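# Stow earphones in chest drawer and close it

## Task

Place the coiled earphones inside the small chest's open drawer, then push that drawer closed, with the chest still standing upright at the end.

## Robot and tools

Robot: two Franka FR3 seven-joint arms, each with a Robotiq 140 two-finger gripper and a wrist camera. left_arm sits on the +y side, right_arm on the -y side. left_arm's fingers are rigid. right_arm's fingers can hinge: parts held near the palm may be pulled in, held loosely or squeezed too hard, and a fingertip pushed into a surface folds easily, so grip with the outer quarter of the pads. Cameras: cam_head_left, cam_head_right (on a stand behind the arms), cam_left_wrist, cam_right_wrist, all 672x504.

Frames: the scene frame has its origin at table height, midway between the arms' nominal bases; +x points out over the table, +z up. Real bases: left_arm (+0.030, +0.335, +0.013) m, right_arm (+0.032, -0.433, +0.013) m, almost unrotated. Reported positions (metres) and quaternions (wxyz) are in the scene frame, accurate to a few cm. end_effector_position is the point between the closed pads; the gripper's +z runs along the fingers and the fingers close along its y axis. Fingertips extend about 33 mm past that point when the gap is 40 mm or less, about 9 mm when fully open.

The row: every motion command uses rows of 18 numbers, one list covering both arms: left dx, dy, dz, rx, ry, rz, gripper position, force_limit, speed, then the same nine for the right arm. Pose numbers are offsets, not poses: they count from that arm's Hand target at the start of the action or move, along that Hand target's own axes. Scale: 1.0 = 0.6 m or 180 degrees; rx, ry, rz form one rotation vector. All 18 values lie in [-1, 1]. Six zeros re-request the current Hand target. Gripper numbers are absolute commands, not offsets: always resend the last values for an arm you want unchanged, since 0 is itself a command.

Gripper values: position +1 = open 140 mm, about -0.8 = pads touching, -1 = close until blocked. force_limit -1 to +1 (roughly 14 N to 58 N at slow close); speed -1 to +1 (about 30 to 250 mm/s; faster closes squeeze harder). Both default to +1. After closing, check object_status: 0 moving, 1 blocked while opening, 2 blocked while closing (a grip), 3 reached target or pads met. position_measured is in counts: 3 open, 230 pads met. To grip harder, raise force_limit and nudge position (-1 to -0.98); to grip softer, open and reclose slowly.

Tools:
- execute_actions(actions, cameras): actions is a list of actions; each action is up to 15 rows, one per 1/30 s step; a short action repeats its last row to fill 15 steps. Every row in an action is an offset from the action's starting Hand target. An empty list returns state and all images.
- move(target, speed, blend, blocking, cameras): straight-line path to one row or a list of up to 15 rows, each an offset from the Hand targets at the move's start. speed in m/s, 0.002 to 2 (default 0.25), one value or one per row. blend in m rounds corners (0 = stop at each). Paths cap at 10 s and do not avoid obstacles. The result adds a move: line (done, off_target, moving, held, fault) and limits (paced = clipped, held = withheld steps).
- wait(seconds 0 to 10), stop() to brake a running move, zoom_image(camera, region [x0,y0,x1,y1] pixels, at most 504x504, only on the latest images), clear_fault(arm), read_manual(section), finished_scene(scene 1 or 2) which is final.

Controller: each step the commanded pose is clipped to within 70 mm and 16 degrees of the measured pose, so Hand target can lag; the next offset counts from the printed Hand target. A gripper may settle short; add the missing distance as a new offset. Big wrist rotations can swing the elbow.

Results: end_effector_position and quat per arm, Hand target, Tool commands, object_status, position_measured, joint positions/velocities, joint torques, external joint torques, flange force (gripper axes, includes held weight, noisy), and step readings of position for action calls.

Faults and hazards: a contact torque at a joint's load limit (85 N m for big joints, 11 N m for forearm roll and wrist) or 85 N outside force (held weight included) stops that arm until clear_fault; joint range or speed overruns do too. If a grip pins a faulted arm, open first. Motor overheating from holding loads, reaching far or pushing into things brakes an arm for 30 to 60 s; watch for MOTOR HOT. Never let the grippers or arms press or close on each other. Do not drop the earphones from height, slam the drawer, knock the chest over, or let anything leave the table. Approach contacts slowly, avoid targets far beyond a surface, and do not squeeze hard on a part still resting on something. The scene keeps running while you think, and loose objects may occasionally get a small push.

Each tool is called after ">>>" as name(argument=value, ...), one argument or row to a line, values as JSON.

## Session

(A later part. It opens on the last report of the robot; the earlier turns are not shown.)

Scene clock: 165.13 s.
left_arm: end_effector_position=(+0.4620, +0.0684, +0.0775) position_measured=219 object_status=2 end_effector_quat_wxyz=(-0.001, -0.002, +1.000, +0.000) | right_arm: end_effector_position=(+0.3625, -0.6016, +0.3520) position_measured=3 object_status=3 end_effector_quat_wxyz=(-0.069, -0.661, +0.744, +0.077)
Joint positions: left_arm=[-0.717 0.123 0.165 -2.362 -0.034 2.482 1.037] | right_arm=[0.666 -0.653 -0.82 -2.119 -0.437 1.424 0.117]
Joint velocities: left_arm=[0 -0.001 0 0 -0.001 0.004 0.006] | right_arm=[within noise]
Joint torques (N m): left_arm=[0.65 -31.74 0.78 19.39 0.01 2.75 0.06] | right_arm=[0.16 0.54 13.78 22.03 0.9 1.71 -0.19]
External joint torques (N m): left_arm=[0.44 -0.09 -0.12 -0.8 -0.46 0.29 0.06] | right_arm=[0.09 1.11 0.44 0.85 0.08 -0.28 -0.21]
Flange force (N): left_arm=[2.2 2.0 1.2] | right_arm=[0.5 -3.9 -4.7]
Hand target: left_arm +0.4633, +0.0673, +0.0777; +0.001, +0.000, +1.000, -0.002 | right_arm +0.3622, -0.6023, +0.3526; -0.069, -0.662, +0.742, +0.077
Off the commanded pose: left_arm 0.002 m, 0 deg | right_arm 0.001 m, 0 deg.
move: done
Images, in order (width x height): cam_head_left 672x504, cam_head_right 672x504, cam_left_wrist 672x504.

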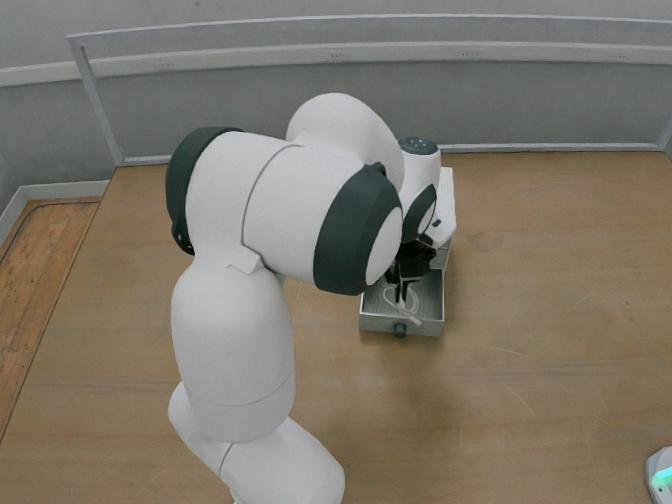

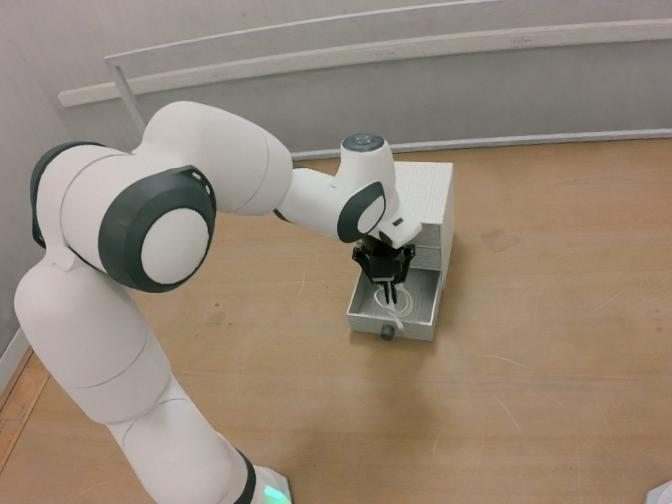

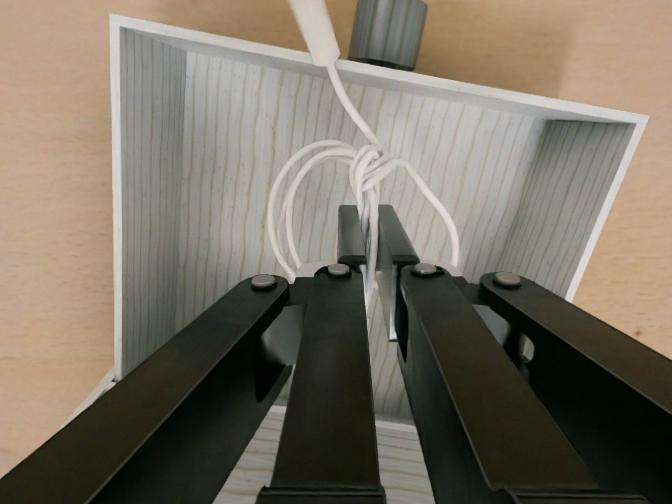

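>>> move(
  target=[
    [0.03,0,-0.18,0,0,0,-1,-1,-1,0,0,0,0,0,0,1,1,1],
    [0.022,0.047,-0.18,0,0,-0.5,-1,-1,-1,0,0,0,0,0,0,1,1,1],
    [0.022,0.047,-0.01,0,0,-0.5,-1,-1,-1,0,0,0,0,0,0,1,1,1],
  ],
  speed=[0.15,0.35,0.1],
  cameras=["cam_head_left","cam_head_right","cam_left_wrist"],
)

>>> zoom_image(
  camera="cam_head_right",
  region=[310, 130, 510, 350],
)

Scene clock: 179.97 s.
left_arm: end_effector_position=(+0.4492, +0.0963, +0.0838) position_measured=219 object_status=2 end_effector_quat_wxyz=(+0.002, +0.706, -0.708, +0.000) | right_arm: end_effector_position=(+0.3625, -0.6016, +0.3520) position_measured=3 object_status=3 end_effector_quat_wxyz=(-0.069, -0.661, +0.744, +0.077)
Joint positions: left_arm=[-0.485 0.044 -0.029 -2.446 -0.005 2.49 -0.509] | right_arm=[0.666 -0.653 -0.82 -2.119 -0.437 1.424 0.117]
Joint velocities: left_arm=[0 0.001 0 -0.001 0 0.006 -0.002] | right_arm=[within noise]
Joint torques (N m): left_arm=[0.2 -29.74 0.52 19.44 0.92 3.05 -0.4] | right_arm=[0.12 0.64 13.71 21.97 0.91 1.71 -0.18]
External joint torques (N m): left_arm=[0.13 -0.1 0.45 -0.82 0.45 0.45 -0.4] | right_arm=[0.13 1.3 0.46 0.73 0.1 -0.27 -0.2]
Flange force (N): left_arm=[-1.3 3.0 1.4] | right_arm=[0.3 -4.3 -4.6]
Hand target: left_arm +0.4501, +0.0955, +0.0836; +0.001, +0.707, -0.707, +0.002 | right_arm +0.3622, -0.6023, +0.3526; -0.069, -0.662, +0.742, +0.077
Off the commanded pose: left_arm 0.001 m, 0 deg | right_arm 0.001 m, 0 deg.
move: done
Images, in order (width x height): cam_head_left 672x504, cam_head_right 672x504, cam_left_wrist 672x504.

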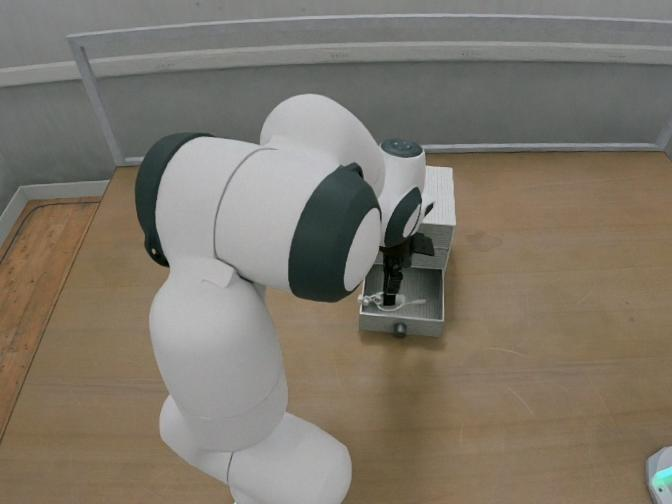

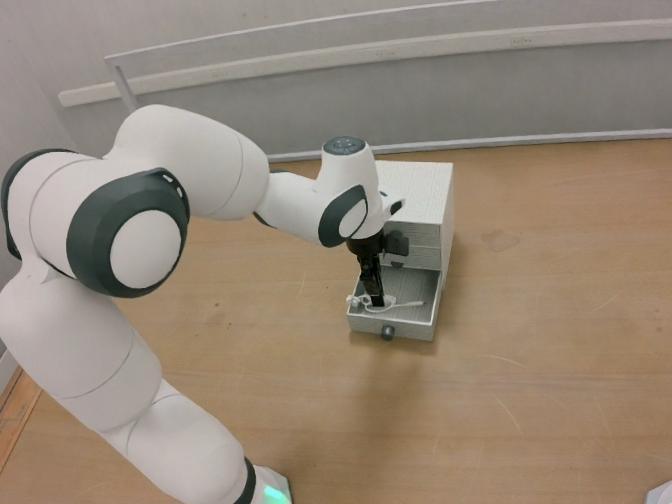

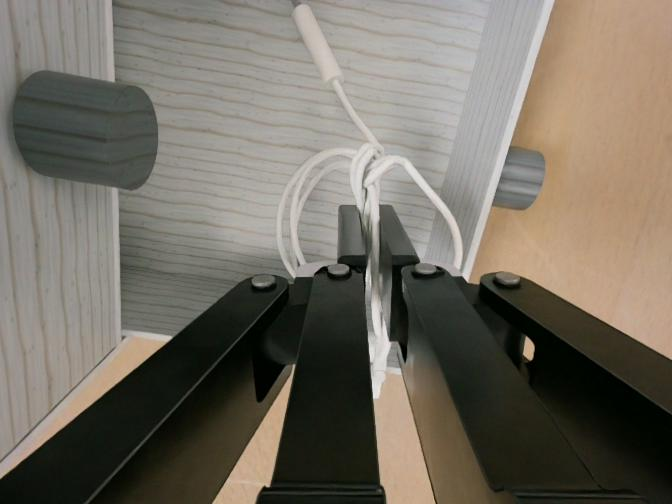

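Scaled by 2.291 from the camera's 672x504 image, which has a finer 960x720 frame.

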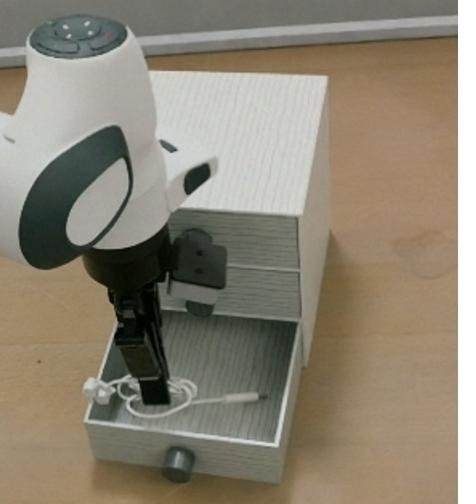

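>>> move(
  target=[
    [0,0,-0.1,0,0,0,-1,-1,-1,0,0,0,0,0,0,1,1,1],
    [0.05,0.0,-0.1,0,0,0,-1,-1,-1,0,0,0,0,0,0,1,1,1],
    [0.05,0.0,0.04,0,0,0,-1,-1,-1,0,0,0,0,0,0,1,1,1],
  ],
  speed=0.1,
  cameras=["cam_head_right","cam_head_left","cam_left_wrist"],
)

>>> zoom_image(
  camera="cam_head_right",
  region=[310, 130, 510, 350],
)

Scene clock: 188.60 s.
left_arm: end_effector_position=(+0.4490, +0.0660, +0.0597) position_measured=219 object_status=2 end_effector_quat_wxyz=(+0.002, +0.706, -0.709, +0.000) | right_arm: end_effector_position=(+0.3625, -0.6016, +0.3520) position_measured=3 object_status=3 end_effector_quat_wxyz=(-0.069, -0.661, +0.744, +0.077)
Joint positions: left_arm=[-0.509 0.136 -0.058 -2.403 0.007 2.538 -0.57] | right_arm=[0.666 -0.653 -0.82 -2.119 -0.437 1.424 0.117]
Joint velocities: left_arm=[0 0.001 -0.001 0 0 0.004 -0.001] | right_arm=[within noise]
Joint torques (N m): left_arm=[0.04 -32.28 0.46 18.79 0.86 3.01 -0.37] | right_arm=[0.15 0.67 13.72 21.94 0.92 1.7 -0.21]
External joint torques (N m): left_arm=[-0.07 -0.2 0.47 -0.79 0.42 0.4 -0.37] | right_arm=[-0.01 1.16 0.32 0.85 0.08 -0.27 -0.23]
Flange force (N): left_arm=[-1.3 3.2 1.0] | right_arm=[0.7 -4.2 -4.7]
Hand target: left_arm +0.4502, +0.0654, +0.0597; +0.001, +0.707, -0.707, +0.002 | right_arm +0.3622, -0.6023, +0.3526; -0.069, -0.662, +0.742, +0.077
Off the commanded pose: left_arm 0.001 m, 0 deg | right_arm 0.001 m, 0 deg.
move: done
Images, in order (width x height): cam_head_left 672x504, cam_head_right 672x504, cam_left_wrist 672x504.

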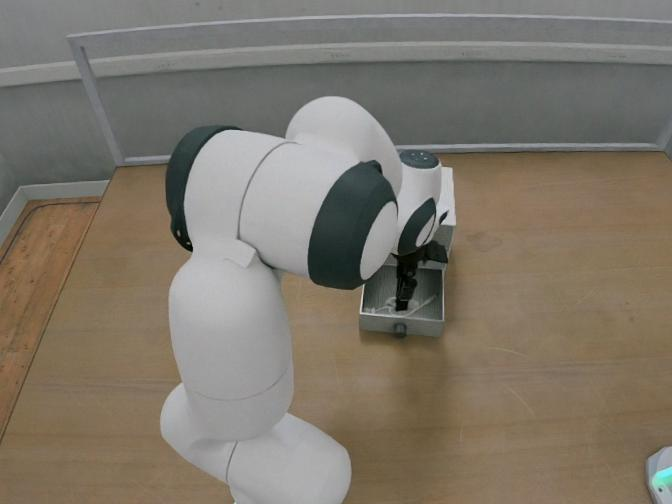

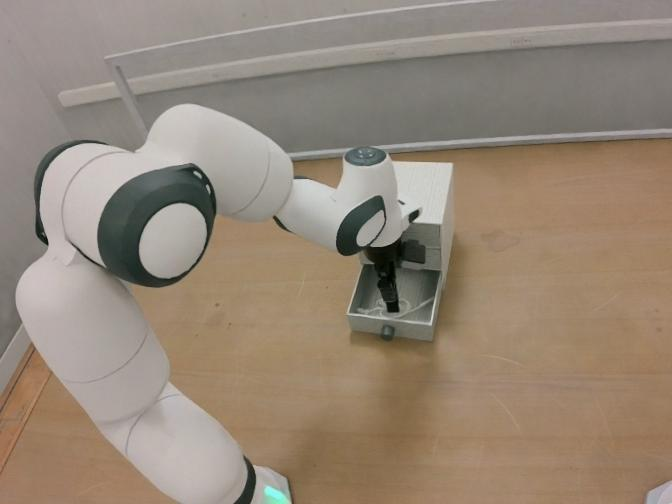

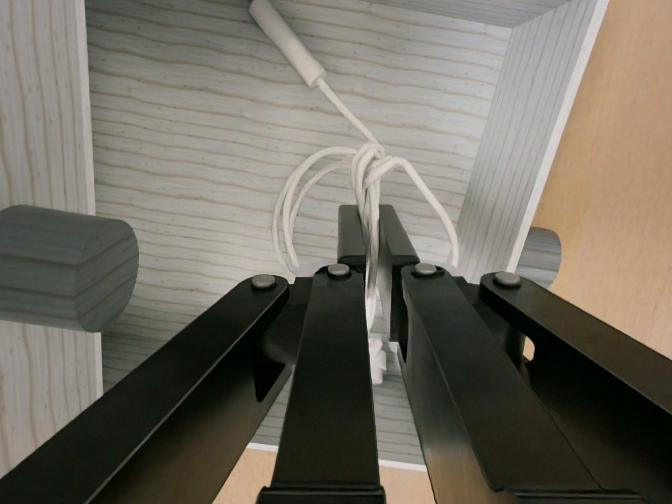

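Scaled by 2.291 from the camera's 672x504 image, which has a finer 960x720 frame.

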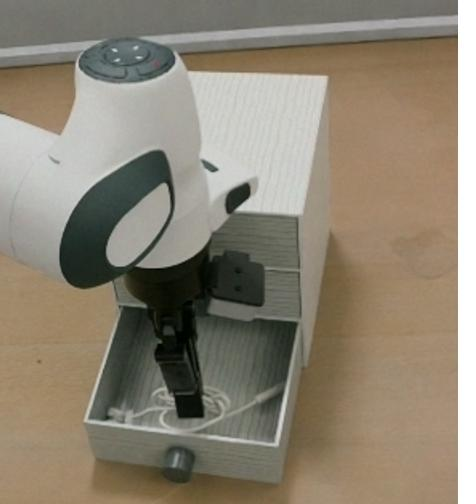

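>>> move(
  target=[
    [0,0,0.015,0,0,0,-1,-1,-1,0,0,0,0,0,0,1,1,1],
    [0,0,0.015,0,0,0,-0.5,-1,-1,0,0,0,0,0,0,1,1,1],
    [0,0,-0.25,0,0,0,-0.5,-1,-1,0,0,0,0,0,0,1,1,1],
  ],
  speed=0.08,
  cameras=["cam_head_right","cam_head_left","cam_left_wrist"],
)

>>> zoom_image(
  camera="cam_head_right",
  region=[310, 130, 510, 350],
)

Scene clock: 197.40 s.
left_arm: end_effector_position=(+0.4505, +0.0658, +0.2091) position_measured=192 object_status=3 end_effector_quat_wxyz=(-0.001, +0.708, -0.706, +0.003) | right_arm: end_effector_position=(+0.3625, -0.6016, +0.3520) position_measured=3 object_status=3 end_effector_quat_wxyz=(-0.069, -0.661, +0.744, +0.077)
Joint positions: left_arm=[-0.509 -0.122 -0.058 -2.275 -0.008 2.159 -0.567] | right_arm=[0.666 -0.653 -0.82 -2.119 -0.437 1.424 0.117]
Joint velocities: left_arm=[0.001 0 0 0.001 0.001 -0.003 0] | right_arm=[within noise]
Joint torques (N m): left_arm=[0.29 -28.08 0.69 23.01 0.21 2.54 0.05] | right_arm=[0.17 0.6 13.77 22.02 0.9 1.71 -0.2]
External joint torques (N m): left_arm=[0.32 -0.82 0.61 -0.65 -0.44 -0.08 0.05] | right_arm=[0.09 1.15 0.41 0.82 0.08 -0.28 -0.22]
Flange force (N): left_arm=[-3.3 3.3 -0.3] | right_arm=[0.6 -4.0 -4.6]
Hand target: left_arm +0.4499, +0.0660, +0.2097; +0.001, +0.707, -0.707, +0.002 | right_arm +0.3622, -0.6023, +0.3526; -0.069, -0.662, +0.742, +0.077
Off the commanded pose: left_arm 0.001 m, 0 deg | right_arm 0.001 m, 0 deg.
move: done
Images, in order (width x height): cam_head_left 672x504, cam_head_right 672x504, cam_left_wrist 672x504.

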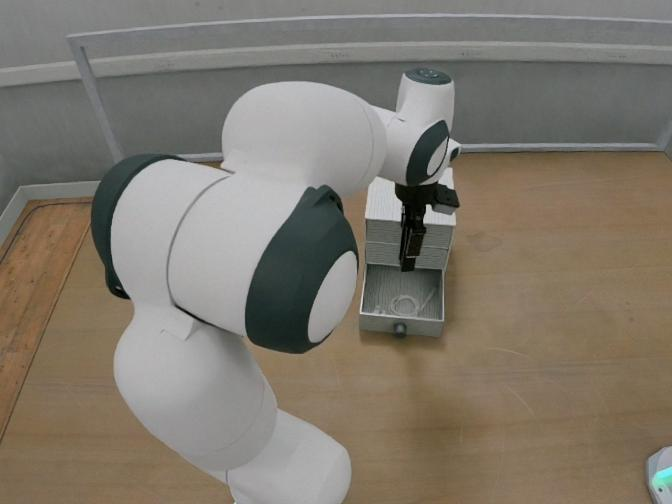

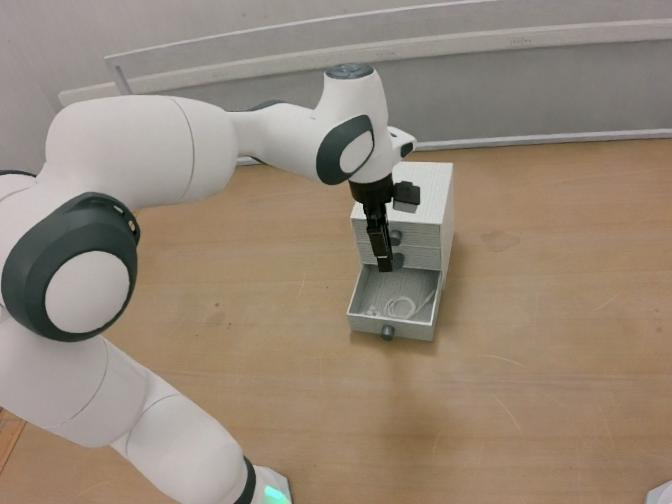

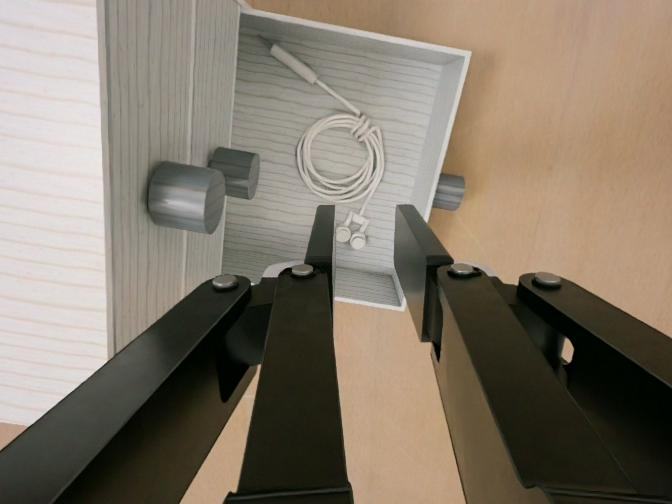

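Scaled by 2.291 from the camera's 672x504 image, which has a finer 960x720 frame.

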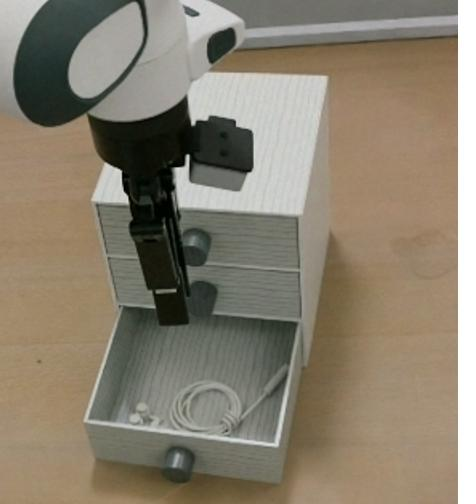

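>>> move(
  target=[
    [0,0,-0.117,0,0,0,-1,-1,-1,0,0,0,0,0,0,1,1,1],
    [-0.04,0.3,-0.117,0,0,0.5,-1,-1,-1,0,0,0,0,0,0,1,1,1],
  ],
  blend=[0.02,0],
  cameras=["cam_left_wrist","cam_head_right"],
)

Scene clock: 215.53 s.
left_arm: end_effector_position=(+0.2703, +0.0888, +0.2799) position_measured=230 object_status=3 end_effector_quat_wxyz=(+0.001, -0.004, +1.000, -0.004) | right_arm: end_effector_position=(+0.3625, -0.6016, +0.3520) position_measured=3 object_status=3 end_effector_quat_wxyz=(-0.069, -0.661, +0.744, +0.077)
Joint positions: left_arm=[-1.101 -0.711 0.258 -2.578 0.173 1.888 0.603] | right_arm=[0.666 -0.653 -0.82 -2.119 -0.437 1.424 0.117]
Joint velocities: left_arm=[-0.001 0.001 -0.001 0.001 0 0 0.005] | right_arm=[within noise]
Joint torques (N m): left_arm=[-0.08 -8.4 -4.46 23.1 1.12 2.45 0.01] | right_arm=[0.14 0.57 13.74 21.98 0.9 1.71 -0.19]
External joint torques (N m): left_arm=[-0.13 -1 0.26 -1.24 0.41 -0.06 0.01] | right_arm=[0.07 1.14 0.44 0.83 0.08 -0.27 -0.21]
Flange force (N): left_arm=[3.7 5.3 2.5] | right_arm=[0.5 -3.9 -4.6]
Hand target: left_arm +0.2698, +0.0903, +0.2795; +0.001, +0.000, +1.000, -0.002 | right_arm +0.3622, -0.6023, +0.3526; -0.069, -0.662, +0.742, +0.077
Off the commanded pose: left_arm 0.002 m, 1 deg | right_arm 0.001 m, 0 deg.
move: done
Images, in order (width x height): cam_head_right 672x504, cam_left_wrist 672x504.

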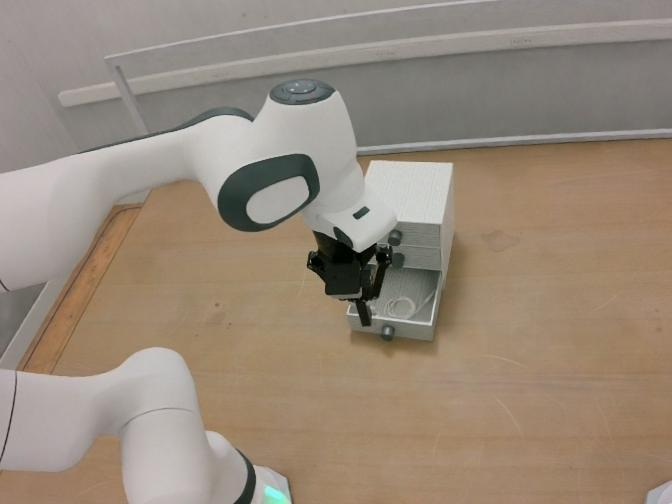

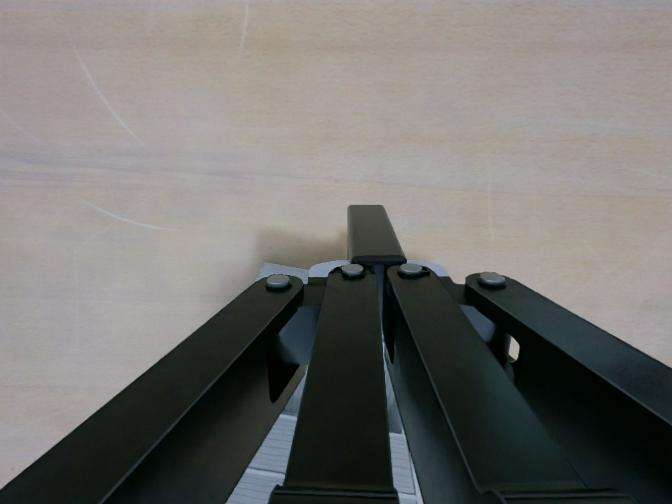

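>>> move(
  target=[
    [-0.033,-0.017,0.1,0,-0.167,0,-1,-1,-1,0,0,0,0,0,0,1,1,1],
    [-0.033,-0.017,0.371,0,-0.167,0,-1,-1,-1,0,0,0,0,0,0,1,1,1],
  ],
  speed=0.2,
  cameras=["all"],
)

>>> zoom_image(
  camera="cam_head_right",
  region=[310, 200, 510, 400],
)

Scene clock: 226.10 s.
left_arm: end_effector_position=(+0.2905, +0.0800, +0.0568) position_measured=230 object_status=3 end_effector_quat_wxyz=(+0.260, +0.002, +0.966, +0.001) | right_arm: end_effector_position=(+0.3625, -0.6016, +0.3520) position_measured=3 object_status=3 end_effector_quat_wxyz=(-0.069, -0.661, +0.744, +0.077)
Joint positions: left_arm=[-0.372 -0.311 -0.552 -2.991 1.228 2.872 -0.531] | right_arm=[0.666 -0.653 -0.82 -2.119 -0.437 1.424 0.117]
Joint velocities: left_arm=[0 0 -0.001 0.002 0 0 -0.005] | right_arm=[within noise]
Joint torques (N m): left_arm=[0.75 -12.22 3.37 15.55 -0.41 1.85 -0.31] | right_arm=[0.18 0.6 13.75 21.98 0.92 1.7 -0.2]
External joint torques (N m): left_arm=[0.73 -1.27 0 -0.74 0.41 0.27 -0.29] | right_arm=[0.09 1.17 0.37 0.8 0.1 -0.28 -0.22]
Flange force (N): left_arm=[0.0 0.0 0.0] | right_arm=[0.6 -4.1 -4.6]
Hand target: left_arm +0.2900, +0.0793, +0.0569; +0.260, +0.000, +0.966, -0.002 | right_arm +0.3622, -0.6023, +0.3526; -0.069, -0.662, +0.742, +0.077
Off the commanded pose: left_arm 0.001 m, 0 deg | right_arm 0.001 m, 0 deg.
move: done

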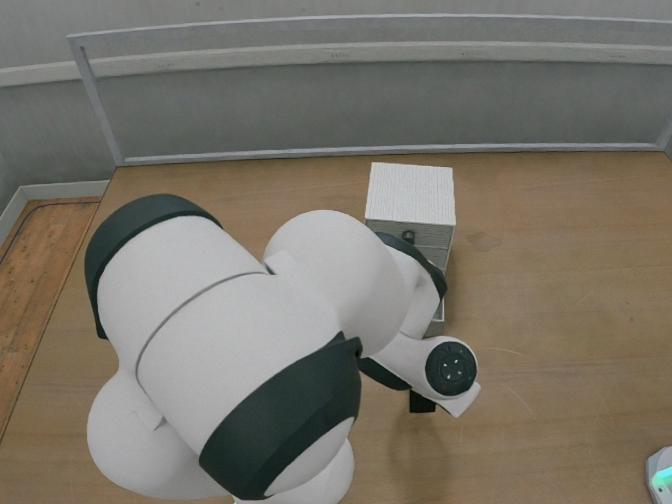

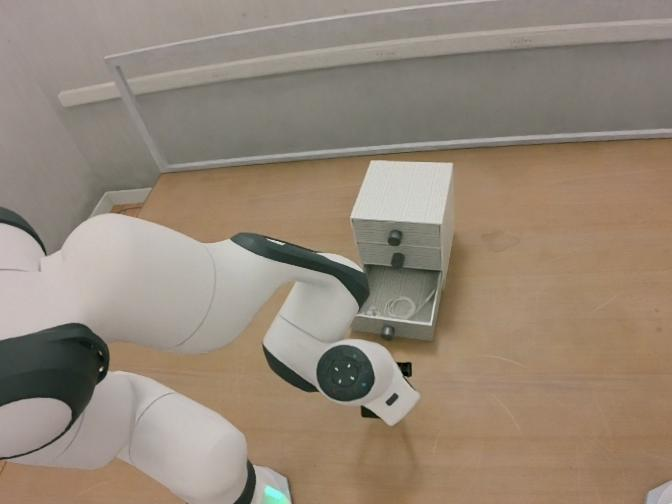

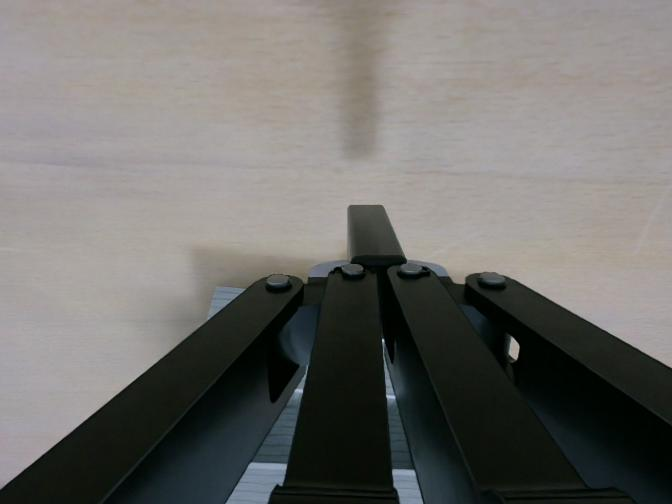

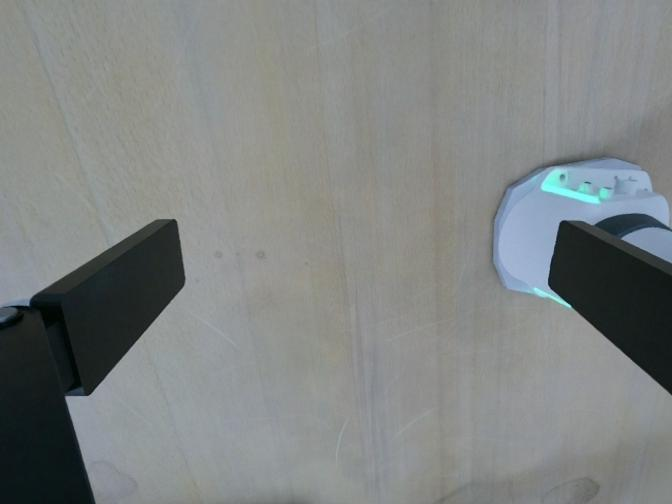

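Scaled by 2.520 from the camera's 672x504 image, which has a finer 960x720 frame.

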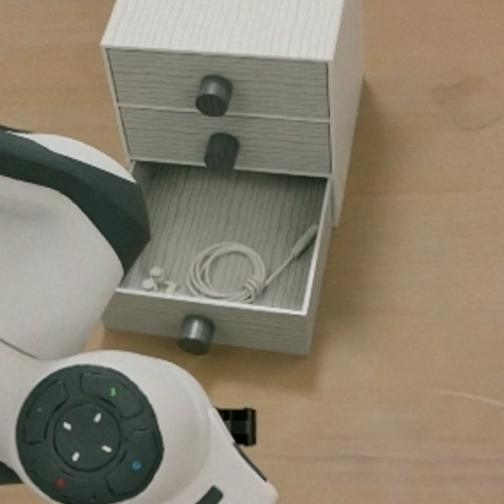

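>>> move(
  target=[-0.058,-0.005,0.033,0,0,0,-1,-1,-1,0,0,0,0,0,0,1,1,1],
  speed=0.08,
  cameras=["cam_head_left","cam_head_right"],
)

>>> zoom_image(
  camera="cam_head_right",
  region=[310, 200, 510, 400],
)

Scene clock: 237.37 s.
left_arm: end_effector_position=(+0.3299, +0.0773, +0.0573) position_measured=230 object_status=3 end_effector_quat_wxyz=(+0.260, +0.002, +0.966, +0.000) | right_arm: end_effector_position=(+0.3625, -0.6016, +0.3520) position_measured=3 object_status=3 end_effector_quat_wxyz=(-0.069, -0.661, +0.744, +0.077)
Joint positions: left_arm=[-0.265 -0.214 -0.531 -2.899 1.383 2.873 -0.56] | right_arm=[0.666 -0.653 -0.82 -2.119 -0.437 1.424 0.117]
Joint velocities: left_arm=[0.001 0 -0.001 0 0 0 -0.006] | right_arm=[within noise]
Joint torques (N m): left_arm=[0.77 -13.67 2.56 15.97 -0.38 1.61 -0.38] | right_arm=[0.17 0.62 13.78 21.97 0.9 1.7 -0.19]
External joint torques (N m): left_arm=[0.77 0.25 0.06 -0.48 0.44 0.05 -0.36] | right_arm=[0.11 1.13 0.48 0.84 0.09 -0.27 -0.21]
Flange force (N): left_arm=[0.0 0.0 0.0] | right_arm=[0.4 -3.9 -4.7]
Hand target: left_arm +0.3300, +0.0763, +0.0573; +0.260, +0.000, +0.966, -0.002 | right_arm +0.3622, -0.6023, +0.3526; -0.069, -0.662, +0.742, +0.077
Off the commanded pose: left_arm 0.001 m, 0 deg | right_arm 0.001 m, 0 deg.
move: done
Images, in order (width x height): cam_head_left 672x504, cam_head_right 672x504.

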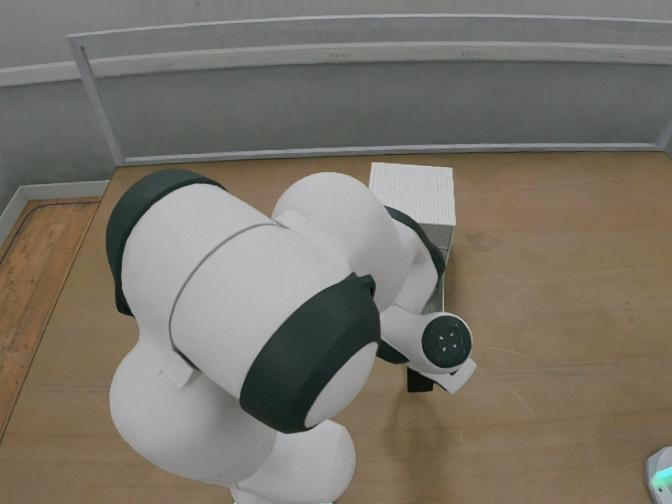

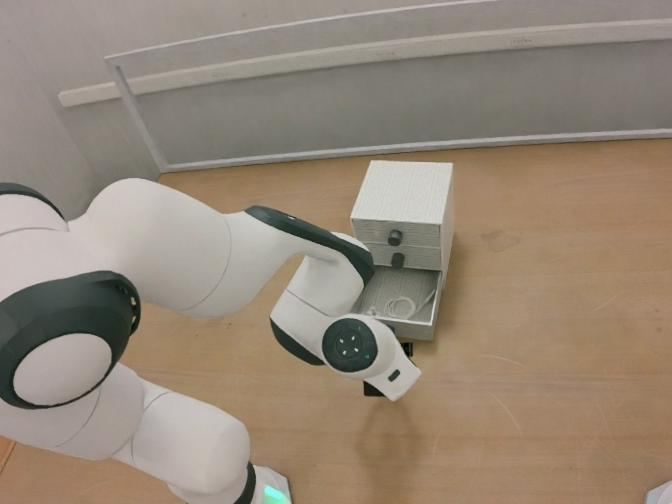

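Scaled by 2.520 from the camera's 672x504 image, which has a finer 960x720 frame.

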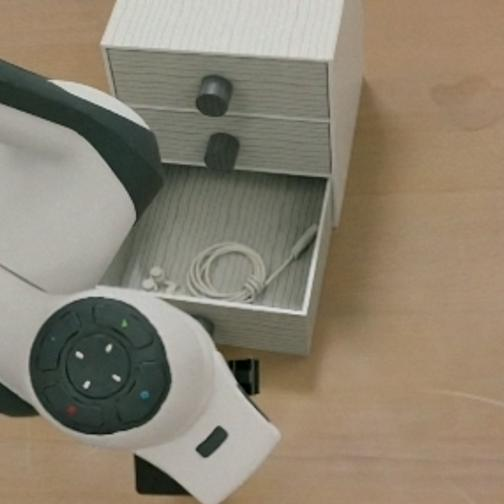

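>>> move(
  target=[
    [-0.087,-0.014,0.05,0,0,0,-1,-1,-1,0,0,0,0,0,0,1,1,1],
    [-0.170,-0.034,0.098,0,0,0,-1,-1,-1,0,0,0,0,0,0,1,1,1],
  ],
  speed=0.06,
  cameras=["cam_head_left","cam_head_right"],
)

>>> zoom_image(
  camera="cam_head_right",
  region=[310, 150, 510, 350],
)

Scene clock: 255.63 s.
left_arm: end_effector_position=(+0.4456, +0.0541, +0.0576) position_measured=230 object_status=3 end_effector_quat_wxyz=(+0.260, -0.001, +0.966, -0.005) | right_arm: end_effector_position=(+0.3625, -0.6016, +0.3520) position_measured=3 object_status=3 end_effector_quat_wxyz=(-0.069, -0.661, +0.744, +0.077)
Joint positions: left_arm=[-0.147 0.072 -0.455 -2.602 1.506 2.832 -0.457] | right_arm=[0.666 -0.653 -0.82 -2.119 -0.437 1.424 0.117]
Joint velocities: left_arm=[0 0 0 0 0.002 0 0.006] | right_arm=[within noise]
Joint torques (N m): left_arm=[0.74 -24.12 0.03 16.96 -1.15 1.44 0] | right_arm=[0.16 0.62 13.72 22.01 0.91 1.71 -0.22]
External joint torques (N m): left_arm=[0.64 0.02 0.86 -0.3 -0.41 -0.26 0.02] | right_arm=[0.14 1.15 0.48 0.88 0.1 -0.26 -0.24]
Flange force (N): left_arm=[-1.8 0.8 -2.1] | right_arm=[0.5 -4.1 -4.9]
Hand target: left_arm +0.4477, +0.0558, +0.0578; +0.260, +0.000, +0.966, -0.002 | right_arm +0.3622, -0.6023, +0.3526; -0.069, -0.662, +0.742, +0.077
Off the commanded pose: left_arm 0.003 m, 0 deg | right_arm 0.001 m, 0 deg.
move: done
Images, in order (width x height): cam_head_left 672x504, cam_head_right 672x504.

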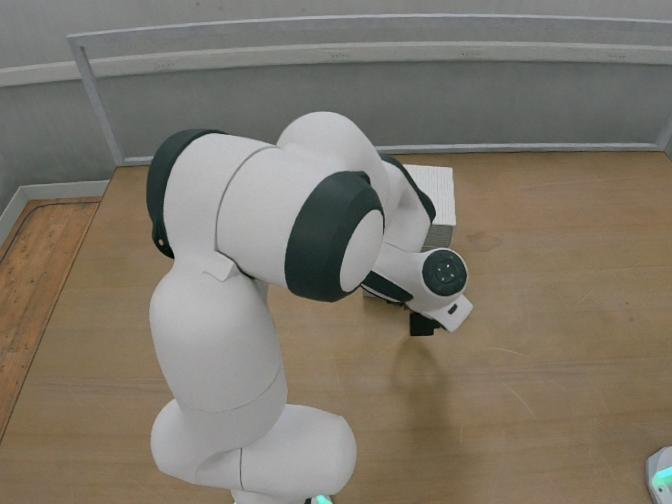

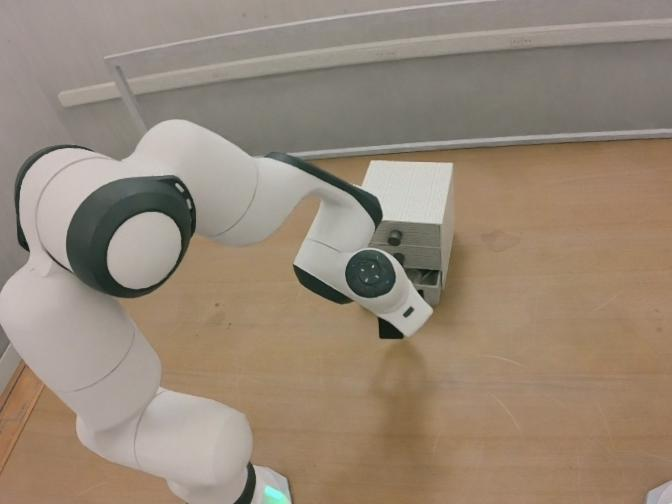

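Scaled by 2.520 from the camera's 672x504 image, which has a finer 960x720 frame.

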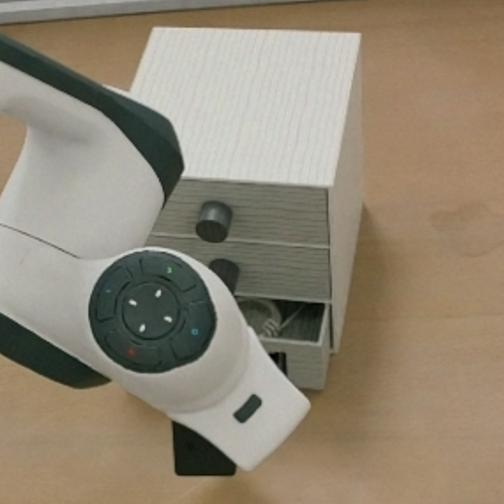

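>>> move(
  target=[-0.043,-0.009,0.025,0,0,0,-1,-1,-1,0,0,0,0,0,0,1,1,1],
  speed=0.05,
  cameras=["cam_head_left","cam_head_right"],
)

>>> zoom_image(
  camera="cam_head_right",
  region=[310, 150, 510, 350],
)

Scene clock: 262.47 s.
left_arm: end_effector_position=(+0.4752, +0.0486, +0.0574) position_measured=230 object_status=3 end_effector_quat_wxyz=(+0.259, -0.001, +0.966, -0.005) | right_arm: end_effector_position=(+0.3625, -0.6016, +0.3520) position_measured=3 object_status=3 end_effector_quat_wxyz=(-0.069, -0.661, +0.744, +0.077)
Joint positions: left_arm=[-0.135 0.137 -0.439 -2.526 1.491 2.822 -0.4] | right_arm=[0.666 -0.653 -0.82 -2.119 -0.437 1.424 0.117]
Joint velocities: left_arm=[0 -0.003 -0.001 0.001 0 0 0.005] | right_arm=[within noise]
Joint torques (N m): left_arm=[0.77 -26.87 -0.85 17.45 -1.16 1.5 0.03] | right_arm=[0.14 0.59 13.72 22.03 0.9 1.69 -0.2]
External joint torques (N m): left_arm=[0.72 -0.21 0.89 -0.15 -0.45 -0.27 0.04] | right_arm=[0.14 1.23 0.44 0.8 0.08 -0.29 -0.22]
Flange force (N): left_arm=[-2.2 0.9 -2.7] | right_arm=[0.5 -4.2 -4.7]
Hand target: left_arm +0.4776, +0.0504, +0.0578; +0.260, +0.000, +0.966, -0.002 | right_arm +0.3622, -0.6023, +0.3526; -0.069, -0.662, +0.742, +0.077
Off the commanded pose: left_arm 0.003 m, 0 deg | right_arm 0.001 m, 0 deg.
move: done
Images, in order (width x height): cam_head_left 672x504, cam_head_right 672x504.

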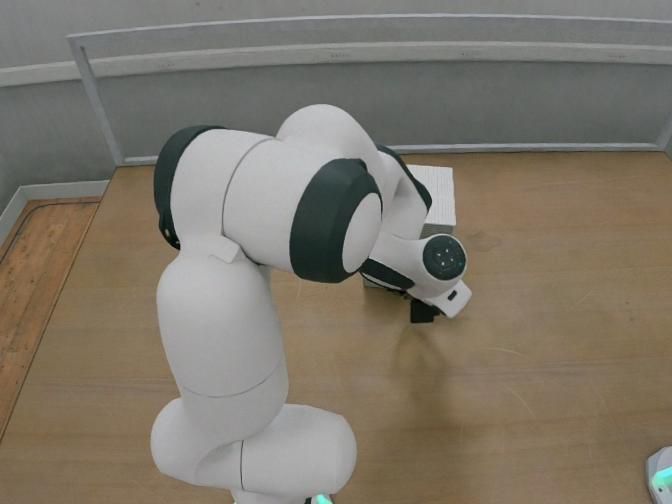

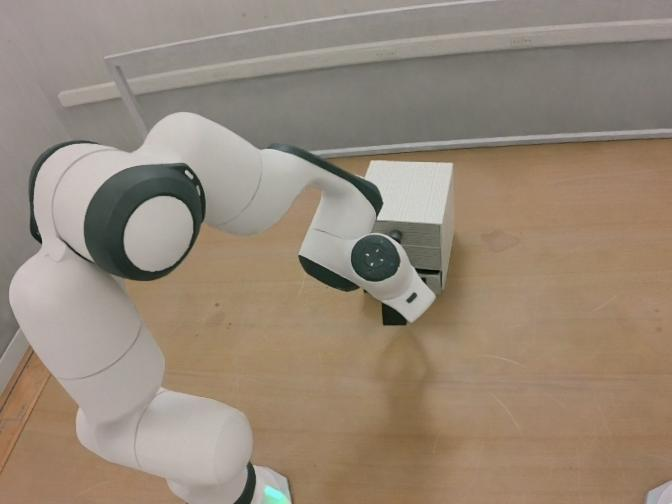

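Scaled by 2.520 from the camera's 672x504 image, which has a finer 960x720 frame.

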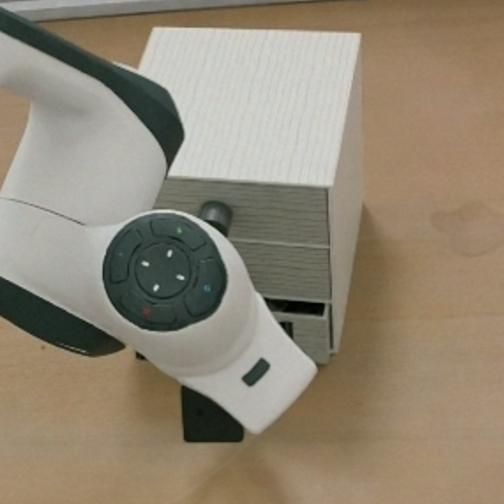

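Remaining ~0.02. Small steps.

>>> move(
  target=[-0.024,-0.005,0.014,0,0,0,-1,-1,-1,0,0,0,0,0,0,1,1,1],
  speed=0.04,
  cameras=["cam_head_left","cam_head_right"],
)

>>> zoom_image(
  camera="cam_head_right",
  region=[360, 200, 480, 320],
)

Scene clock: 267.80 s.
left_arm: end_effector_position=(+0.4918, +0.0454, +0.0573) position_measured=230 object_status=3 end_effector_quat_wxyz=(+0.259, +0.000, +0.966, -0.005) | right_arm: end_effector_position=(+0.3625, -0.6016, +0.3520) position_measured=3 object_status=3 end_effector_quat_wxyz=(-0.069, -0.661, +0.744, +0.077)
Joint positions: left_arm=[-0.129 0.173 -0.431 -2.482 1.478 2.816 -0.365] | right_arm=[0.666 -0.653 -0.82 -2.119 -0.437 1.424 0.117]
Joint velocities: left_arm=[-0.001 0 0 0.002 0 -0.003 0.006] | right_arm=[within noise]
Joint torques (N m): left_arm=[0.86 -28.45 -1.23 17.66 -1.13 1.56 0.07] | right_arm=[0.18 0.66 13.77 22.04 0.91 1.71 -0.19]
External joint torques (N m): left_arm=[0.68 -0.38 0.86 -0.12 -0.43 -0.23 0.09] | right_arm=[0.14 1.24 0.46 0.84 0.09 -0.27 -0.21]
Flange force (N): left_arm=[-2.2 1.1 -3.2] | right_arm=[0.4 -4.3 -4.8]
Hand target: left_arm +0.4942, +0.0474, +0.0578; +0.260, +0.000, +0.966, -0.002 | right_arm +0.3622, -0.6023, +0.3526; -0.069, -0.662, +0.742, +0.077
Off the commanded pose: left_arm 0.003 m, 0 deg | right_arm 0.001 m, 0 deg.
move: done
Images, in order (width x height): cam_head_left 672x504, cam_head_right 672x504.

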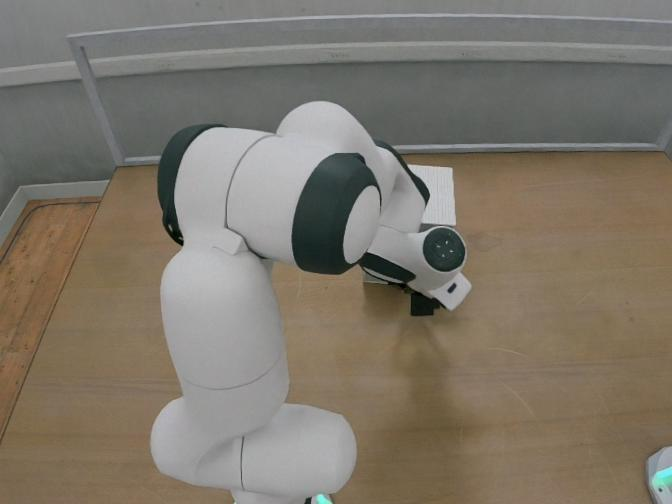

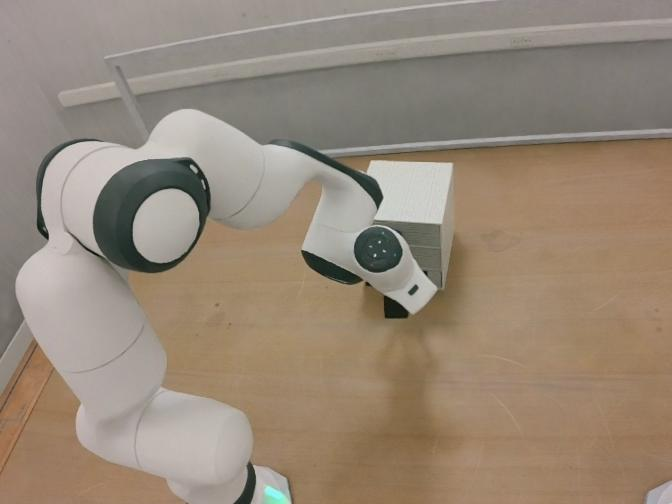

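Scaled by 4.200 from the camera's 672x504 image, which has a finer 960x720 frame.

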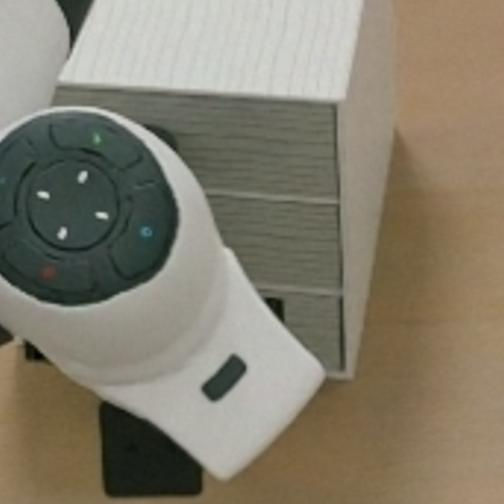

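Nearly flush. 6 mm steps until contact force rises.

>>> move(
  target=[-0.009,-0.0018,0.005,0,0,0,-1,-1,-1,0,0,0,0,0,0,1,1,1],
  speed=0.03,
  cameras=["cam_head_right"],
)

>>> zoom_image(
  camera="cam_head_right",
  region=[360, 200, 480, 320],
)

Scene clock: 272.80 s.
left_arm: end_effector_position=(+0.4955, +0.0428, +0.0571) position_measured=230 object_status=3 end_effector_quat_wxyz=(+0.258, +0.001, +0.966, -0.005) | right_arm: end_effector_position=(+0.3625, -0.6016, +0.3520) position_measured=3 object_status=3 end_effector_quat_wxyz=(-0.069, -0.661, +0.744, +0.077)
Joint positions: left_arm=[-0.129 0.184 -0.43 -2.469 1.471 2.816 -0.35] | right_arm=[0.666 -0.653 -0.82 -2.119 -0.437 1.424 0.117]
Joint velocities: left_arm=[0.001 -0.001 0 0 0 0 0.004] | right_arm=[within noise]
Joint torques (N m): left_arm=[1.87 -28.07 -0.21 19.46 -1.08 1.33 -0.01] | right_arm=[0.19 0.62 13.75 22.01 0.9 1.71 -0.2]
External joint torques (N m): left_arm=[1.85 0.39 2.19 1.63 -0.38 -0.51 0.01] | right_arm=[0.12 1.18 0.4 0.82 0.08 -0.28 -0.22]
Flange force (N): left_arm=[-5.2 -0.2 5.2] | right_arm=[0.5 -4.2 -4.7]
Hand target: left_arm +0.5004, +0.0463, +0.0579; +0.260, +0.000, +0.966, -0.002 | right_arm +0.3622, -0.6023, +0.3526; -0.069, -0.662, +0.742, +0.077
Off the commanded pose: left_arm 0.006 m, 0 deg | right_arm 0.001 m, 0 deg.
move: off_target (left_arm)
Images, in order (width x height): cam_head_right 672x504.

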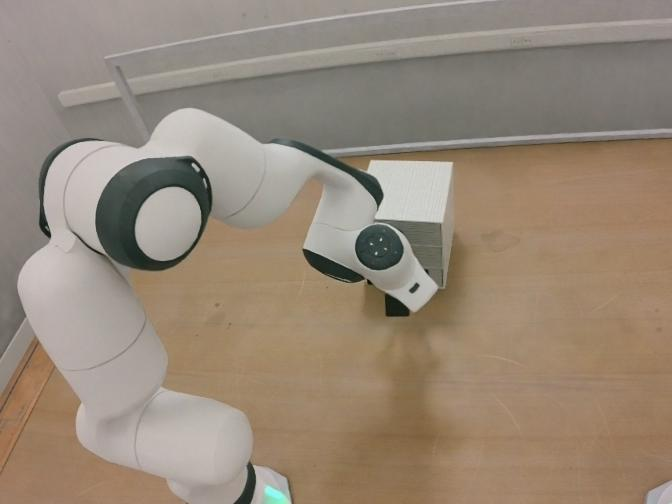

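Scaled by 4.200 from the camera's 672x504 image, which has a finer 960x720 frame.

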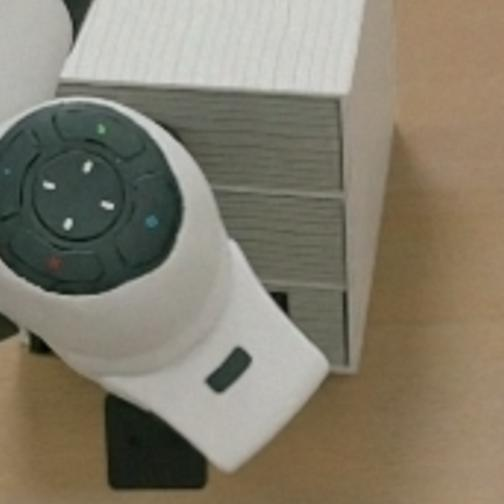

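>>> move(
  target=[0.2,0.03,-0.115,0,0,0,-1,-1,-1,0,0,0,0,0,0,1,1,1],
  speed=0.15,
  cameras=["cam_head_left","cam_head_right"],
)

>>> zoom_image(
  camera="cam_head_right",
  region=[340, 180, 480, 320],
)

Scene clock: 282.53 s.
left_arm: end_effector_position=(+0.3636, +0.0657, +0.0572) position_measured=230 object_status=3 end_effector_quat_wxyz=(+0.261, +0.002, +0.965, +0.001) | right_arm: end_effector_position=(+0.3625, -0.6016, +0.3520) position_measured=3 object_status=3 end_effector_quat_wxyz=(-0.069, -0.661, +0.744, +0.077)
Joint positions: left_arm=[-0.219 -0.113 -0.52 -2.801 1.44 2.844 -0.549] | right_arm=[0.666 -0.653 -0.82 -2.119 -0.437 1.424 0.117]
Joint velocities: left_arm=[0 0 0 0 0 0 -0.009] | right_arm=[within noise]
Joint torques (N m): left_arm=[-0.05 -18.6 1.5 15.46 -0.78 1.81 -0.32] | right_arm=[0.12 0.58 13.76 21.94 0.9 1.71 -0.22]
External joint torques (N m): left_arm=[-0.09 -1.53 0.04 -1.11 -0.03 0.25 -0.3] | right_arm=[-0.03 1.05 0.35 0.82 0.08 -0.27 -0.24]
Flange force (N): left_arm=[0.0 0.0 0.0] | right_arm=[0.7 -3.7 -4.4]
Hand target: left_arm +0.3620, +0.0644, +0.0572; +0.260, +0.000, +0.966, -0.002 | right_arm +0.3622, -0.6023, +0.3526; -0.069, -0.662, +0.742, +0.077
Off the commanded pose: left_arm 0.002 m, 0 deg | right_arm 0.001 m, 0 deg.
move: done
Images, in order (width x height): cam_head_left 672x504, cam_head_right 672x504.

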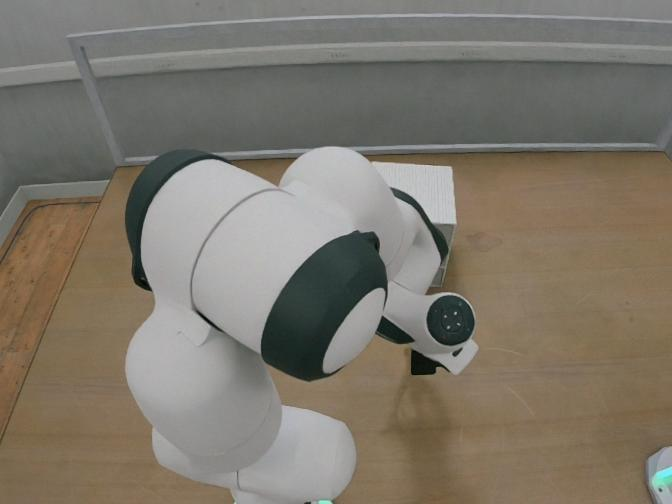

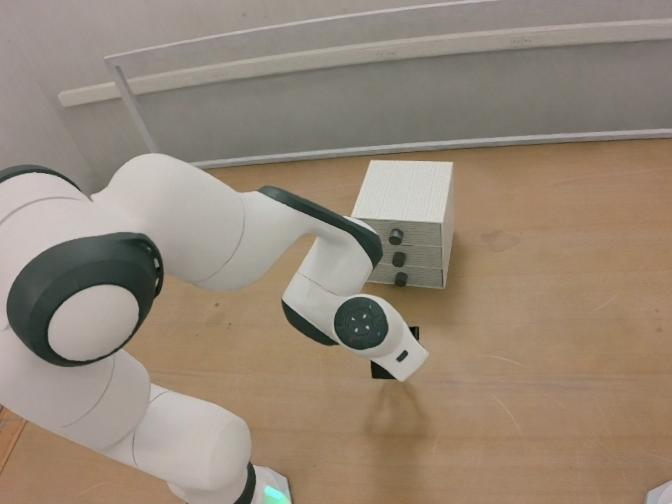

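Scaled by 3.600 from the camera's 672x504 image, which has a finer 960x720 frame.

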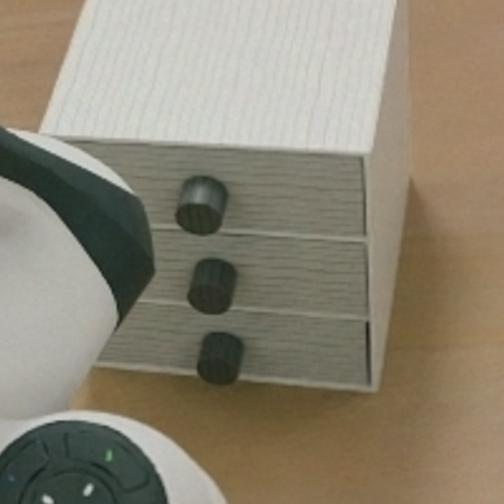

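>>> finished_scene(
  scene=1,
)

The scene is finished: the task was done.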